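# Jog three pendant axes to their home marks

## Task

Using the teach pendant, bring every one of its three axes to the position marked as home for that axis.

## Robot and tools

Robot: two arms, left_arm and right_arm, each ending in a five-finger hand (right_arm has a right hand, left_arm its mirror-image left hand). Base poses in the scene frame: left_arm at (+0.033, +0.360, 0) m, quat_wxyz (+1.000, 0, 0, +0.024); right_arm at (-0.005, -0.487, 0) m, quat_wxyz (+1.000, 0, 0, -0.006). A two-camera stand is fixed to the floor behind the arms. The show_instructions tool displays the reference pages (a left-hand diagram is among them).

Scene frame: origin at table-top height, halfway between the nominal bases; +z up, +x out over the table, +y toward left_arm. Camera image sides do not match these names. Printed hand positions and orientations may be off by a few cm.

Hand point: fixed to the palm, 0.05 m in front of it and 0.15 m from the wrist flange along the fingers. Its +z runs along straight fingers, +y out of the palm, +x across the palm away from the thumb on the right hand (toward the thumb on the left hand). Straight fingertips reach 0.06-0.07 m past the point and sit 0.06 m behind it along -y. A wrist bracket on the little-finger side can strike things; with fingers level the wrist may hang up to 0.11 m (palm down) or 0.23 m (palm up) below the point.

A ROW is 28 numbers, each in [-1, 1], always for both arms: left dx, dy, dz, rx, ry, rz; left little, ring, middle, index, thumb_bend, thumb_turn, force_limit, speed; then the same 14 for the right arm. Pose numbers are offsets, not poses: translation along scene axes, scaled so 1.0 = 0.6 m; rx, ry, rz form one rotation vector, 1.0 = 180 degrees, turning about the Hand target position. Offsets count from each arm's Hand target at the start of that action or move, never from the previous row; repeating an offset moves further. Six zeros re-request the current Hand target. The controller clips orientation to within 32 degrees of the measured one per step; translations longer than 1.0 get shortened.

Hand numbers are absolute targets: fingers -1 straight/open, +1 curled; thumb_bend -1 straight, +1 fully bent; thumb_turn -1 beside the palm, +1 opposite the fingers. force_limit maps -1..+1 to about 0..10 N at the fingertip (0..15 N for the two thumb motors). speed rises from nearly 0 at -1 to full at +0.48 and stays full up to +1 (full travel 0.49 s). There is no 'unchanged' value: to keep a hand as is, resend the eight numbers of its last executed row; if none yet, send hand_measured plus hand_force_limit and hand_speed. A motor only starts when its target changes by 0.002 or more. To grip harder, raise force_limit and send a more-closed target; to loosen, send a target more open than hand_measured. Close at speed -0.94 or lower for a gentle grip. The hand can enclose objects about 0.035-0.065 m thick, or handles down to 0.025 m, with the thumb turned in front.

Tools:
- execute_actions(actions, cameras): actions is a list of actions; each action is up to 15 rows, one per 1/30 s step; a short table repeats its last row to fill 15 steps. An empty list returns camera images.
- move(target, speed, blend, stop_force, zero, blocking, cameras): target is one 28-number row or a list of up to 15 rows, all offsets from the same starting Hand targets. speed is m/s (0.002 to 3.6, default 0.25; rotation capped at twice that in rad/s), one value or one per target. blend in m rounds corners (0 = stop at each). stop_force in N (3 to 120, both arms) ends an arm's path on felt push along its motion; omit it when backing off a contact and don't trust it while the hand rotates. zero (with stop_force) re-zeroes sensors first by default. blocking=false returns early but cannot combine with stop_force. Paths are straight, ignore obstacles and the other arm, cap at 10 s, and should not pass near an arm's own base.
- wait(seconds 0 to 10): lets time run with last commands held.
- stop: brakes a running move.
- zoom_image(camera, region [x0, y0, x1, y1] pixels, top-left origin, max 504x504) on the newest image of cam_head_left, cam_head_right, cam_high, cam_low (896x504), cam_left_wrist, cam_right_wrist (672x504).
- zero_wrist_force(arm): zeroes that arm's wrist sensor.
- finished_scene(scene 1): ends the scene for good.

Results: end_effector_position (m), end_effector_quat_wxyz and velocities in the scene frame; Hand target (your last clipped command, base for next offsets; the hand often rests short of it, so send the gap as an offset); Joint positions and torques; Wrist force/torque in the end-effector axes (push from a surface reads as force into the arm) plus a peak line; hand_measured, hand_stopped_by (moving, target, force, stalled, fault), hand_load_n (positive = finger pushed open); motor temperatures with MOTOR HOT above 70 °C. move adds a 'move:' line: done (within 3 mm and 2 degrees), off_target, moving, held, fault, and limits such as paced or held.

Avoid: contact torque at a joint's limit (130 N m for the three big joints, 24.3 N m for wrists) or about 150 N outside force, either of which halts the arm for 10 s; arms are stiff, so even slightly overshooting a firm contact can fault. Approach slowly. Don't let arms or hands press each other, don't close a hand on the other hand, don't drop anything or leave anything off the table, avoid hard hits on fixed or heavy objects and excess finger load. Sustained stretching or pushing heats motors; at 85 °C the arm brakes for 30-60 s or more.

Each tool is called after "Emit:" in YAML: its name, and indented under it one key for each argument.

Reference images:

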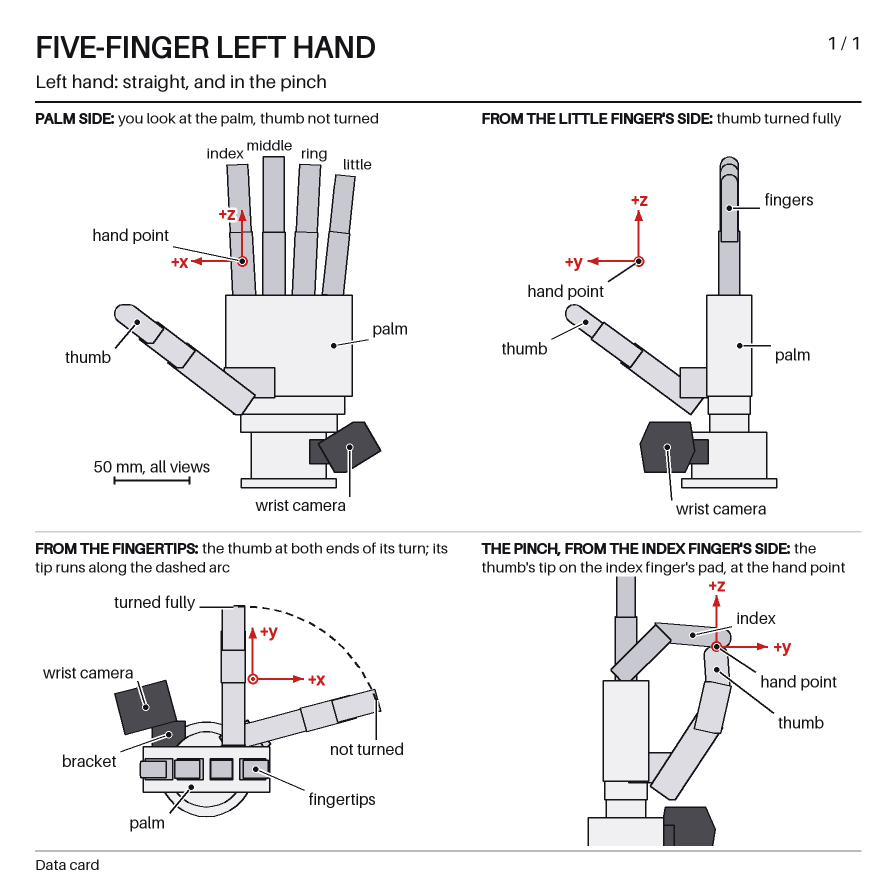

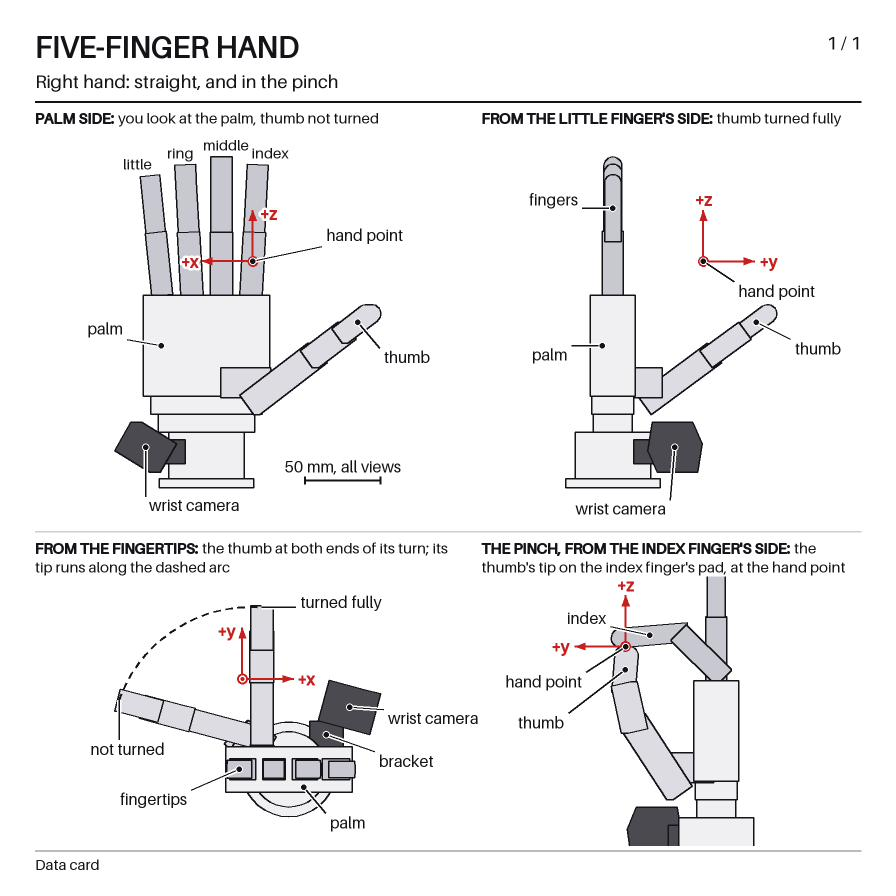

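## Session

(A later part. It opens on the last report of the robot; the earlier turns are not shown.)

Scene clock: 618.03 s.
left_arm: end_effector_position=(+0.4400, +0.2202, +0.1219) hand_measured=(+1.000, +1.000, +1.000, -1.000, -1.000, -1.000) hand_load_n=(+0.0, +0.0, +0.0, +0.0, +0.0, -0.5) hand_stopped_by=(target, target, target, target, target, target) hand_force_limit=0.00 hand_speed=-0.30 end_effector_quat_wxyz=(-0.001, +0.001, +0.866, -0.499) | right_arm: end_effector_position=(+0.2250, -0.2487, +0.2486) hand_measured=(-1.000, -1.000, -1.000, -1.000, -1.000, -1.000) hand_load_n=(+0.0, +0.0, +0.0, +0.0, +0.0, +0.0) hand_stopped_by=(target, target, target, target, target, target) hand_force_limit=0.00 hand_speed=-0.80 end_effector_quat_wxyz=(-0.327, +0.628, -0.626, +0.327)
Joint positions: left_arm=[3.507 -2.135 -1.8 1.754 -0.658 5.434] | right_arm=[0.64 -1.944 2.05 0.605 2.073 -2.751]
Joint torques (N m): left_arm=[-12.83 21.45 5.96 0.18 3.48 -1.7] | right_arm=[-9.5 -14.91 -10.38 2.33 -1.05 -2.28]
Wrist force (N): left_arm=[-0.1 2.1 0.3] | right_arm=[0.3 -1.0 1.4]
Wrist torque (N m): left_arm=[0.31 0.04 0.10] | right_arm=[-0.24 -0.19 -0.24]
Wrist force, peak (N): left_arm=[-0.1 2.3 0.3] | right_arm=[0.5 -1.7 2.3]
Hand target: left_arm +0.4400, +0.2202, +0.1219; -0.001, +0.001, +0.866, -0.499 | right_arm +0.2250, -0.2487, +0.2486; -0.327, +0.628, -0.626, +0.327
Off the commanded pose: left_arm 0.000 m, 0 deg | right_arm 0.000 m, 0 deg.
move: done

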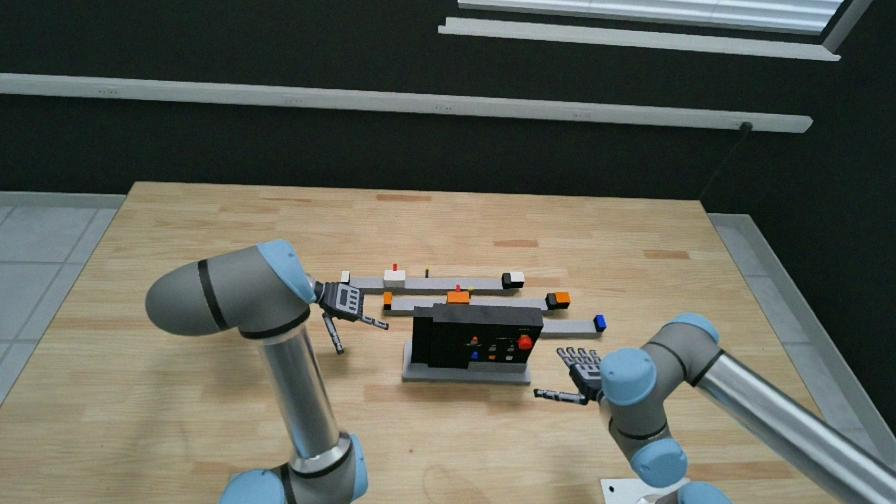

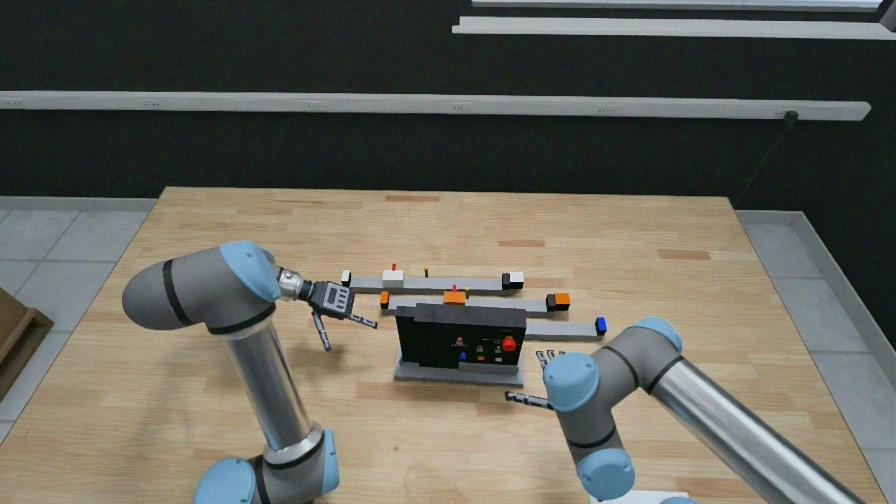

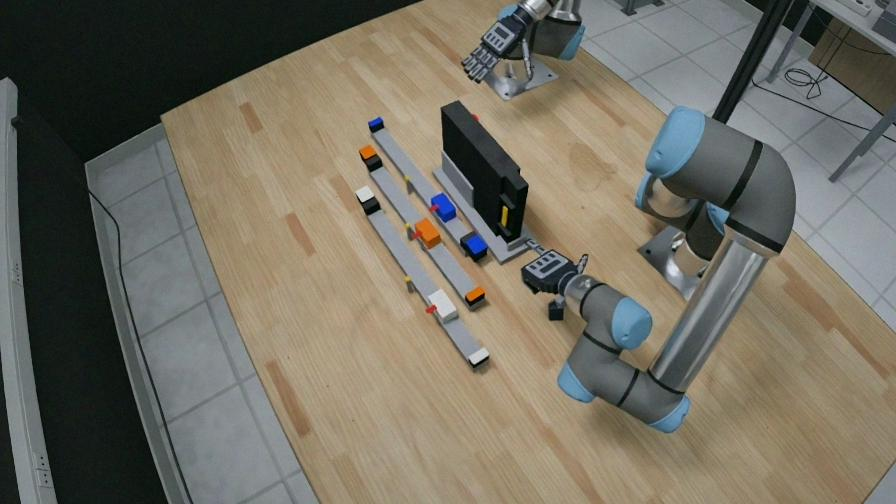

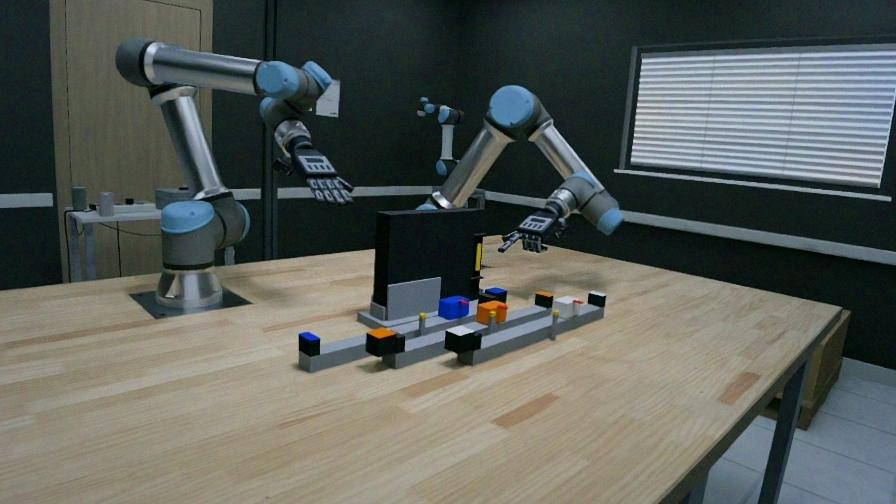

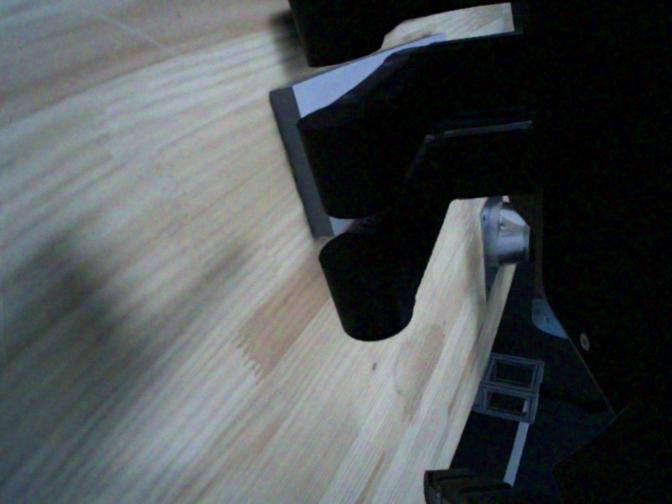

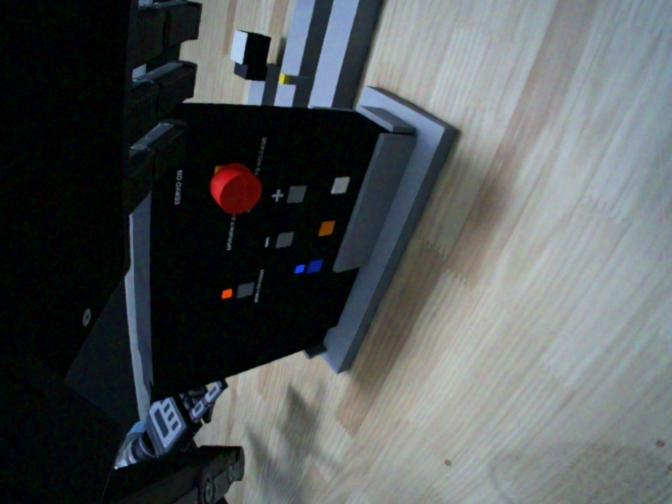

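Emit:
zoom_image:
  camera: "cam_high"
  region: [480, 150, 560, 260]

Emit:
zoom_image:
  camera: "cam_low"
  region: [450, 220, 530, 310]

Scaled by 4.582 from the camera's 896x504 image, which has a finer 1280x720 frame.

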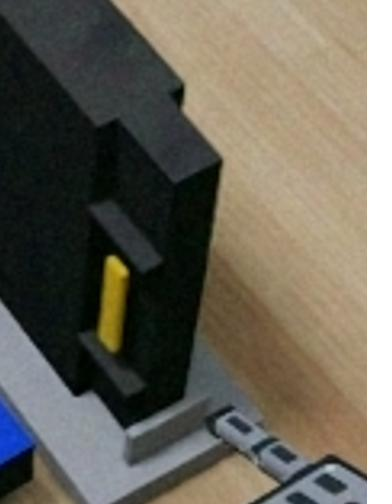

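Scaled by 5.600 from the camera's 896x504 image, which has a finer 1280x720 frame.

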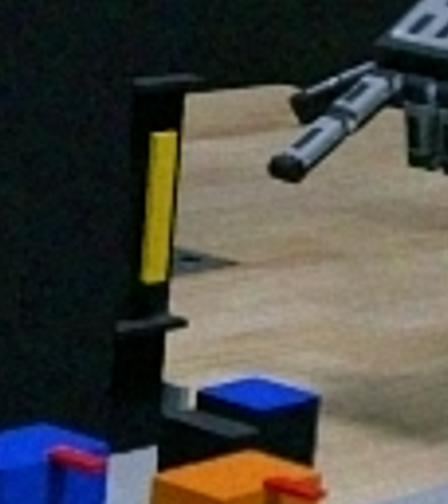

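Emit:
move:
  target:
    - [0.033,0.083,0.13,0.0928,0.4035,0.1746,-1,-1,-1,-1,-1,-1,0,-0.3,0,0,0,0,0,0,-1,-1,-1,-1,-1,-1,0,-0.8]
    - [0.033,0,0.0967,0.0928,0.4035,0.1746,-1,-1,-1,-1,-1,-1,0,-0.3,0,0,0,0,0,0,-1,-1,-1,-1,-1,-1,0,-0.8]
  cameras: ["all"]
  speed: 0.3

Emit:
zoom_image:
  camera: "cam_left_wrist"
  region: [100, 0, 520, 400]

Emit:
zoom_image:
  camera: "cam_high"
  region: [440, 130, 620, 310]

Scene clock: 707.23 s.
left_arm: end_effector_position=(+0.4598, +0.2204, +0.1800) hand_measured=(-1.000, -1.000, -1.000, -1.000, -1.000, -1.000) hand_load_n=(+0.0, +0.0, +0.0, +0.0, +0.0, +0.0) hand_stopped_by=(target, target, target, target, target, target) hand_force_limit=0.00 hand_speed=-0.30 end_effector_quat_wxyz=(-0.380, -0.508, +0.726, -0.265) | right_arm: end_effector_position=(+0.2250, -0.2487, +0.2486) hand_measured=(-1.000, -1.000, -1.000, -1.000, -1.000, -1.000) hand_load_n=(+0.0, +0.0, +0.0, +0.0, -0.5, -0.5) hand_stopped_by=(target, target, target, target, target, target) hand_force_limit=0.00 hand_speed=-0.80 end_effector_quat_wxyz=(-0.327, +0.628, -0.626, +0.327)
Joint positions: left_arm=[3.421 -2.364 -1.405 1.464 -0.877 4.094] | right_arm=[0.64 -1.944 2.05 0.605 2.072 -2.751]
Joint torques (N m): left_arm=[-13.14 32.06 20.62 0.17 2.96 -1.83] | right_arm=[-9.27 -14.35 -10.56 1.18 -1.24 -2.24]
Wrist force (N): left_arm=[-0.9 0.4 -1.0] | right_arm=[0.2 -1.0 1.2]
Wrist torque (N m): left_arm=[0.19 0.13 -0.02] | right_arm=[-0.21 -0.18 -0.24]
Wrist force, peak (N): left_arm=[-1.4 1.0 -1.9] | right_arm=[0.4 -1.1 1.5]
Hand target: left_arm +0.4598, +0.2202, +0.1800; -0.380, -0.508, +0.726, -0.265 | right_arm +0.2250, -0.2487, +0.2486; -0.327, +0.628, -0.626, +0.327
Off the commanded pose: left_arm 0.000 m, 0 deg | right_arm 0.000 m, 0 deg.
move: done

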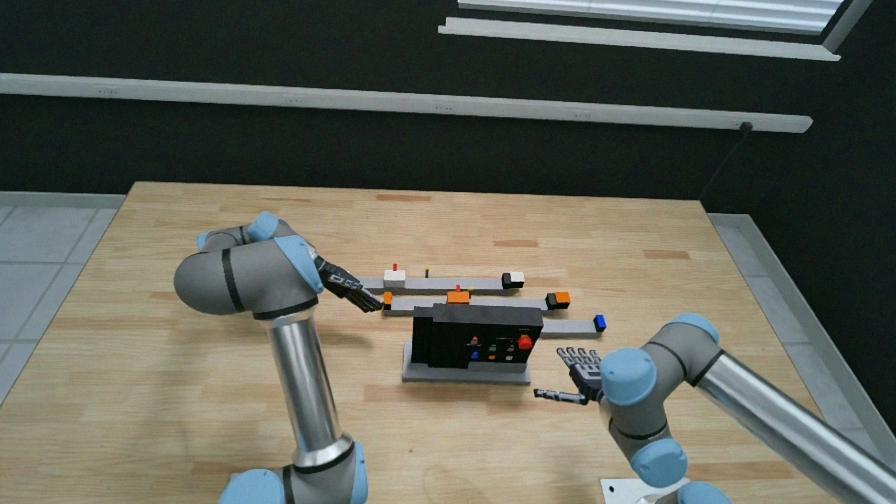

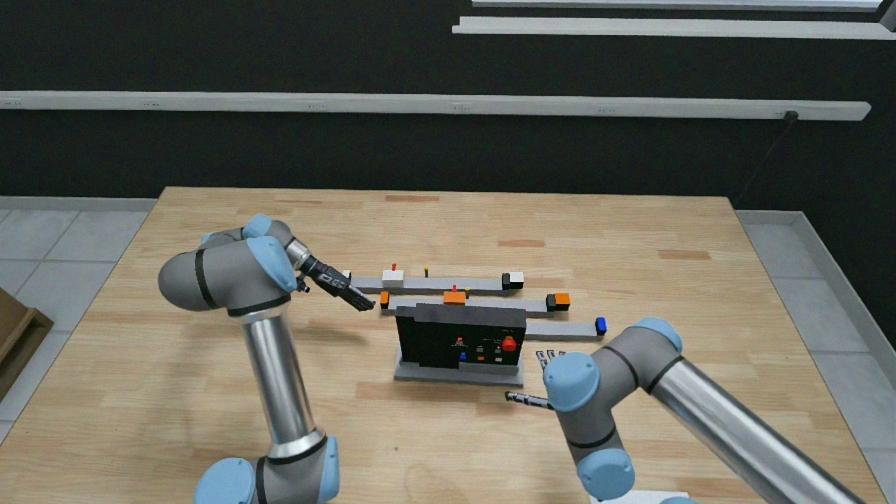

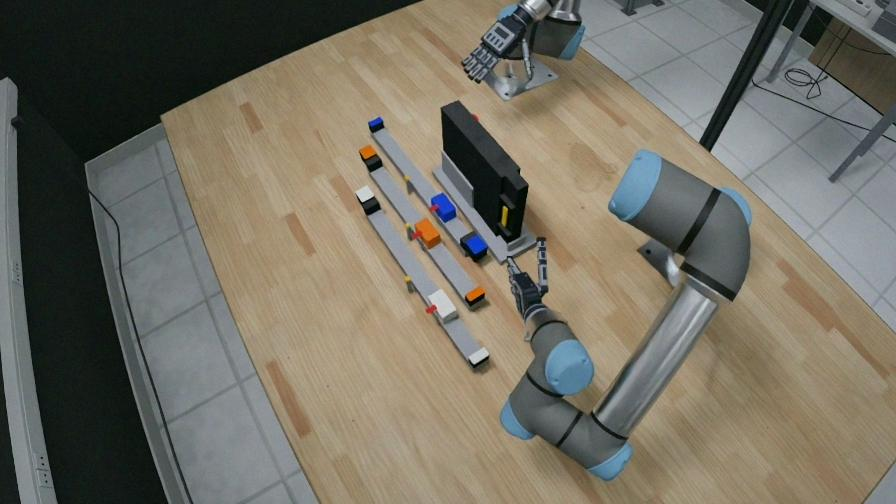

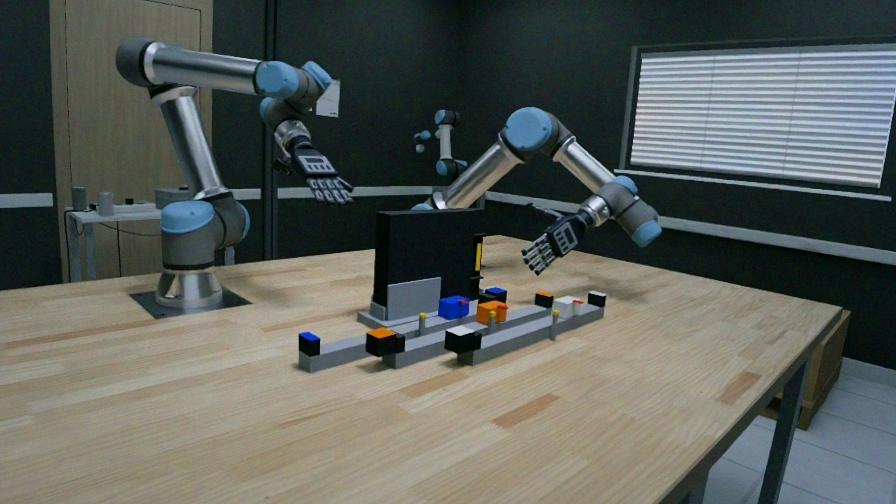

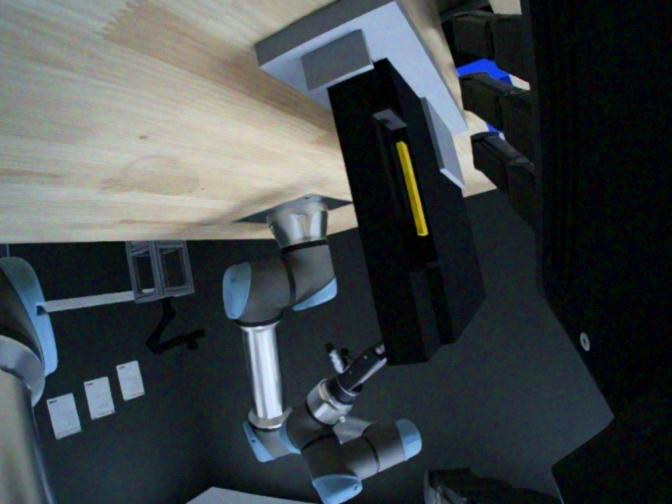

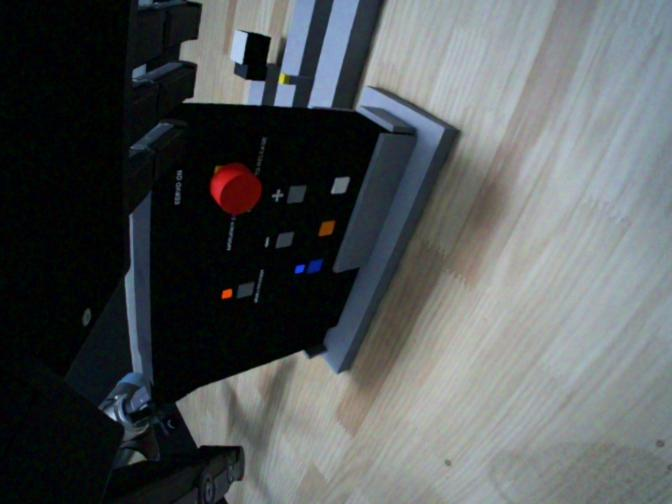

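Scaled by 1.200 from the camera's 672x504 image, which has a finer 960x720 frame.

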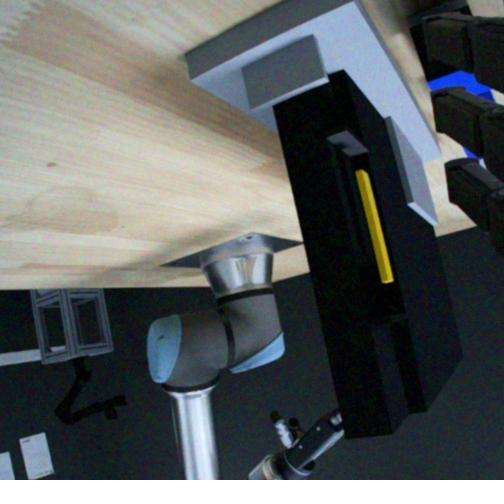

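Scaled by 2.800 from the camera's 896x504 image, which has a finer 1280x720 frame.

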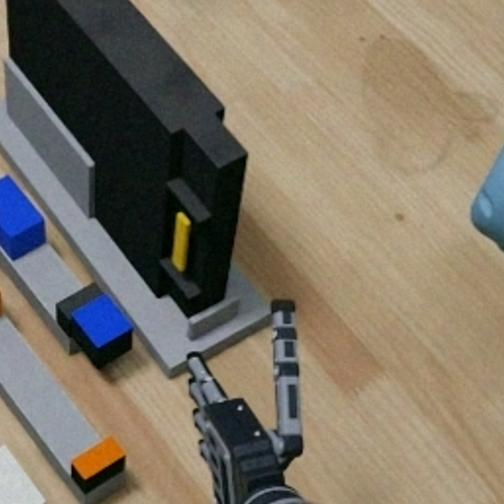

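Emit:
move:
  target: [-0.049,-0.106,0.004,0,0,0,1,1,-1,-1,-1,-1,0,-0.3,0,0,0,0,0,0,-1,-1,-1,-1,-1,-1,0,-0.8]
  cameras: ["cam_left_wrist","cam_high","cam_low","cam_head_left"]
  speed: 0.1

Emit:
zoom_image:
  camera: "cam_high"
  region: [460, 150, 580, 260]

Emit:
zoom_image:
  camera: "cam_low"
  region: [420, 200, 580, 310]

Emit:
zoom_image:
  camera: "cam_head_left"
  region: [360, 260, 480, 350]

Scene clock: 736.77 s.
left_arm: end_effector_position=(+0.4304, +0.1567, +0.1824) hand_measured=(+1.000, +1.000, -1.000, -1.000, -1.000, -1.000) hand_load_n=(+0.0, +0.0, +0.0, +0.0, +0.0, +0.0) hand_stopped_by=(target, target, target, target, target, target) hand_force_limit=0.00 hand_speed=-0.30 end_effector_quat_wxyz=(-0.380, -0.508, +0.726, -0.265) | right_arm: end_effector_position=(+0.2250, -0.2487, +0.2486) hand_measured=(-1.000, -1.000, -1.000, -1.000, -1.000, -1.000) hand_load_n=(+0.0, +0.0, +0.0, +0.0, +0.0, +0.0) hand_stopped_by=(target, target, target, target, target, target) hand_force_limit=0.00 hand_speed=-0.80 end_effector_quat_wxyz=(-0.327, +0.628, -0.626, +0.327)
Joint positions: left_arm=[3.321 -2.3 -1.504 1.568 -0.812 3.991] | right_arm=[0.64 -1.944 2.05 0.605 2.072 -2.751]
Joint torques (N m): left_arm=[-12.26 48.62 6.38 0.15 3.18 -1.94] | right_arm=[-8.23 -14.31 -10.56 -0.38 -1.07 -2.38]
Wrist force (N): left_arm=[-0.9 0.7 -1.1] | right_arm=[0.5 -0.9 1.5]
Wrist torque (N m): left_arm=[0.24 0.08 -0.03] | right_arm=[-0.22 -0.22 -0.23]
Wrist force, peak (N): left_arm=[-1.5 0.4 -1.4] | right_arm=[0.4 -1.1 1.5]
Hand target: left_arm +0.4304, +0.1566, +0.1824; -0.380, -0.508, +0.726, -0.265 | right_arm +0.2250, -0.2487, +0.2486; -0.327, +0.628, -0.626, +0.327
Off the commanded pose: left_arm 0.000 m, 0 deg | right_arm 0.000 m, 0 deg.
move: done
Images, in order (width x height): cam_head_left 896x504, cam_high 896x504, cam_low 896x504, cam_left_wrist 672x504.

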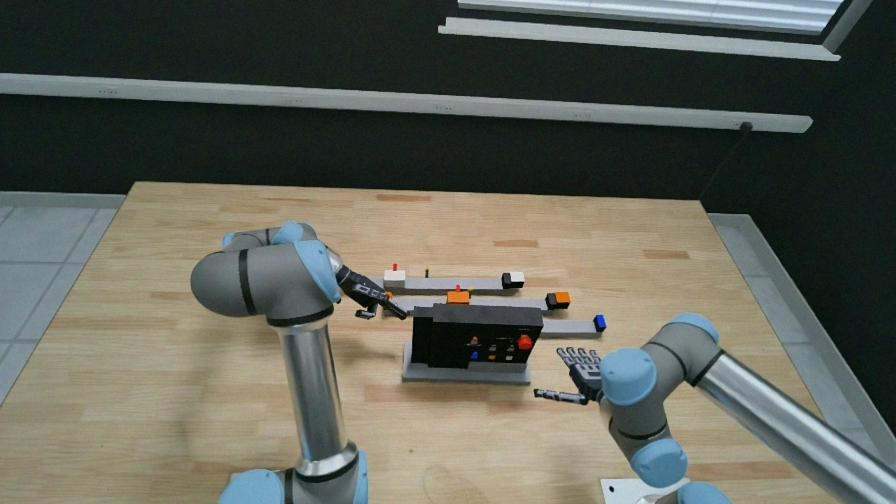

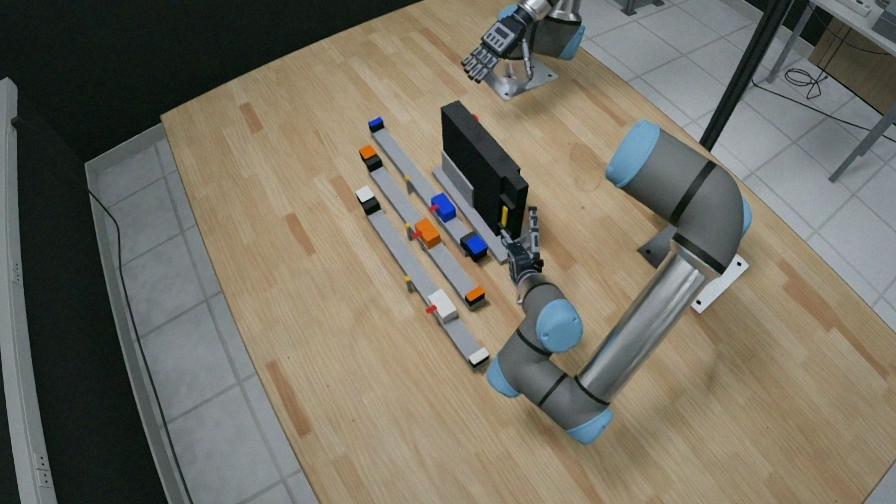

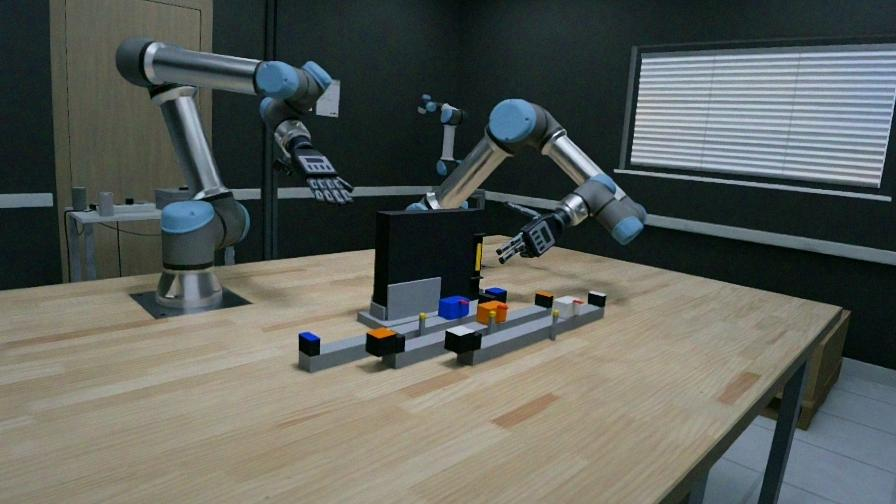

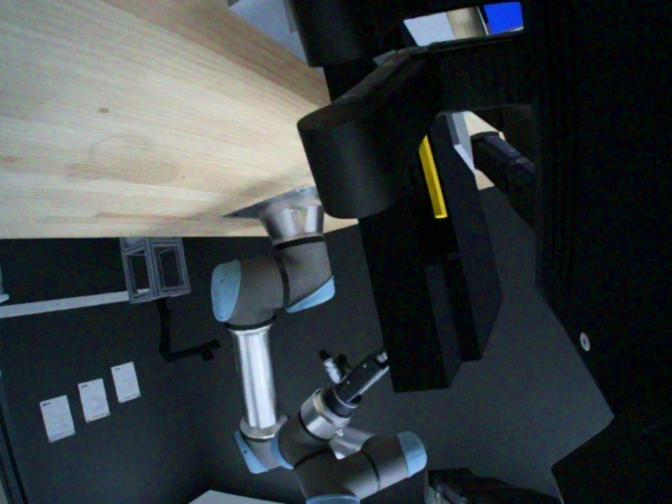

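Scaled by 4.200 from the camera's 896x504 image, which has a finer 1280x720 frame.

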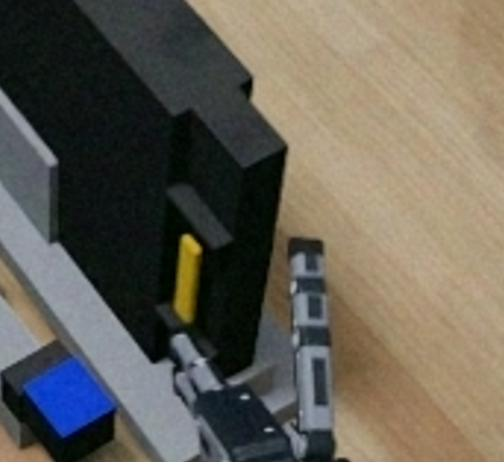

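Scaled by 3.150 from the camera's 896x504 image, which has a finer 1280x720 frame.

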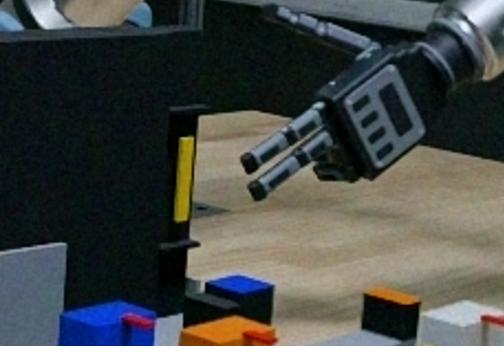

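Scaled by 4.200 from the camera's 896x504 image, which has a finer 1280x720 frame.

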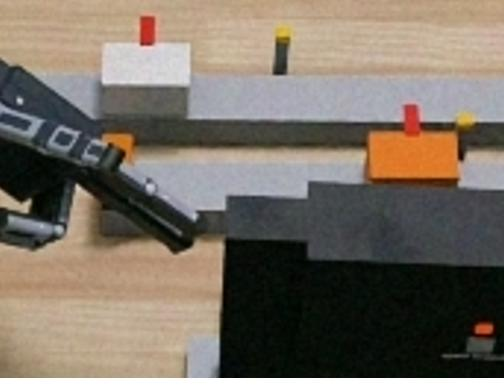

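Emit:
zoom_image:
  camera: "cam_left_wrist"
  region: [320, 80, 540, 400]

Emit:
zoom_image:
  camera: "cam_high"
  region: [485, 160, 555, 250]

Scaled by 1.575 from the camera's 672x504 image, which has a finer 960x720 frame.

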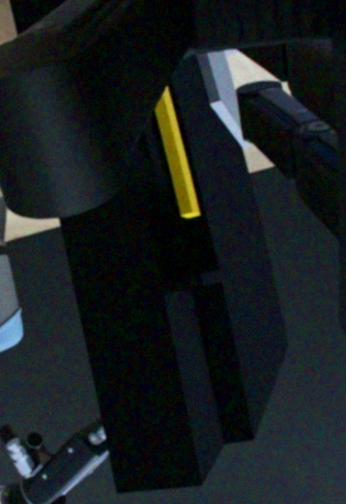

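Scaled by 5.600 from the camera's 896x504 image, which has a finer 1280x720 frame.

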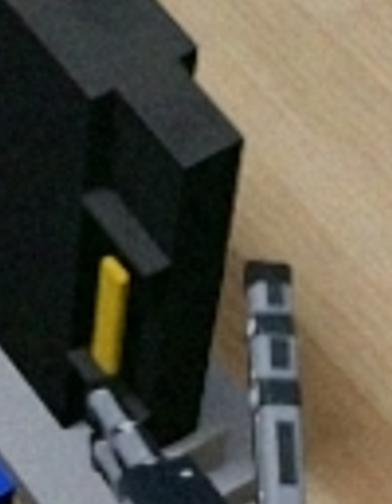

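Emit:
move:
  target: [0,-0.045,0,0,0,0,1,1,-1,-1,-1,-1,0,-0.3,0,0,0,0,0,0,-1,-1,-1,-1,-1,-1,0,-0.8]
  cameras: ["cam_left_wrist","cam_high","cam_low"]
  speed: 0.06

Emit:
zoom_image:
  camera: "cam_high"
  region: [485, 160, 555, 250]

Emit:
zoom_image:
  camera: "cam_low"
  region: [440, 210, 540, 300]

Emit:
zoom_image:
  camera: "cam_left_wrist"
  region: [320, 80, 540, 400]

Scene clock: 780.00 s.
left_arm: end_effector_position=(+0.4304, +0.1297, +0.1824) hand_measured=(+1.000, +1.000, -1.000, -1.000, -1.000, -1.000) hand_load_n=(+0.0, +0.0, +0.0, +0.0, +0.0, -0.5) hand_stopped_by=(target, target, target, target, target, target) hand_force_limit=0.00 hand_speed=-0.30 end_effector_quat_wxyz=(-0.380, -0.508, +0.726, -0.265) | right_arm: end_effector_position=(+0.2250, -0.2487, +0.2486) hand_measured=(-1.000, -1.000, -1.000, -1.000, -1.000, -1.000) hand_load_n=(+0.0, +0.0, +0.0, +0.0, +0.0, +0.0) hand_stopped_by=(target, target, target, target, target, target) hand_force_limit=0.00 hand_speed=-0.80 end_effector_quat_wxyz=(-0.327, +0.628, -0.626, +0.327)
Joint positions: left_arm=[3.27 -2.303 -1.489 1.595 -0.781 3.934] | right_arm=[0.64 -1.944 2.05 0.605 2.072 -2.751]
Joint torques (N m): left_arm=[-12.86 29.29 19.95 0.25 3.11 -2] | right_arm=[-8.23 -14.53 -10.31 -0.95 -1.15 -2.28]
Wrist force (N): left_arm=[-1.0 0.7 -1.0] | right_arm=[0.4 -0.9 1.4]
Wrist torque (N m): left_arm=[0.23 0.10 -0.04] | right_arm=[-0.21 -0.21 -0.23]
Wrist force, peak (N): left_arm=[-1.0 0.9 -1.4] | right_arm=[0.4 -1.2 1.5]
Hand target: left_arm +0.4304, +0.1296, +0.1824; -0.380, -0.508, +0.726, -0.265 | right_arm +0.2250, -0.2487, +0.2486; -0.327, +0.628, -0.626, +0.327
Off the commanded pose: left_arm 0.000 m, 0 deg | right_arm 0.000 m, 0 deg.
move: done
Images, in order (width x height): cam_high 896x504, cam_low 896x504, cam_left_wrist 672x504.

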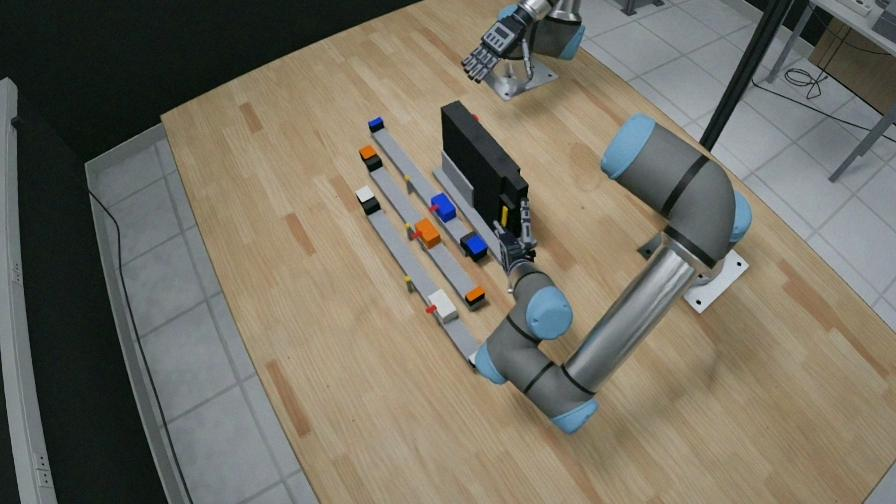

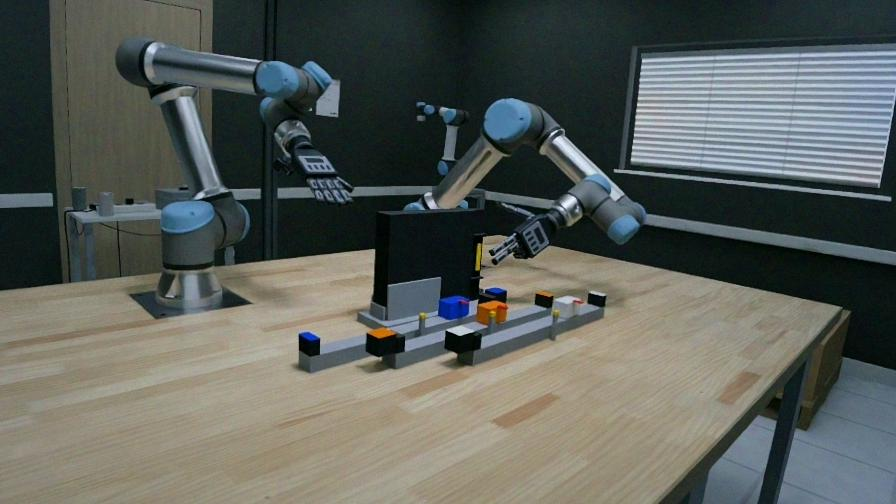

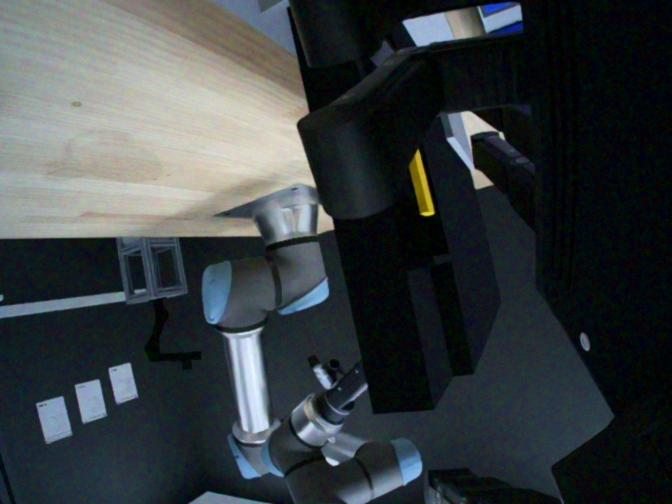

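Scaled by 5.600 from the camera's 896x504 image, which has a finer 1280x720 frame.

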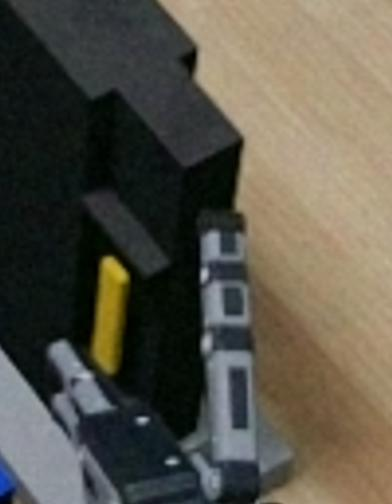

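Scaled by 5.040 from the camera's 896x504 image, which has a finer 1280x720 frame.

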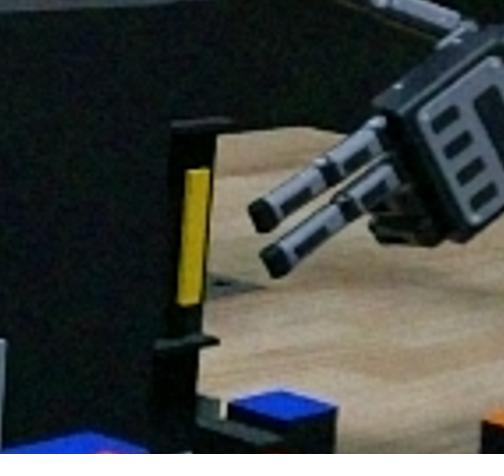

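Scaled by 1.575 from the camera's 672x504 image, which has a finer 960x720 frame.

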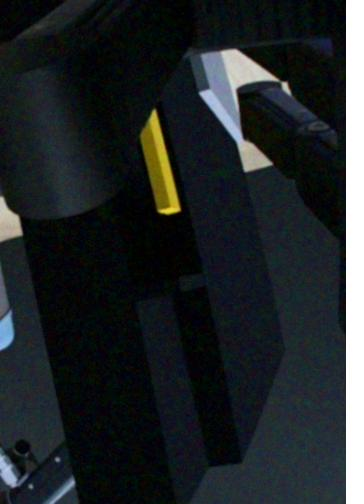

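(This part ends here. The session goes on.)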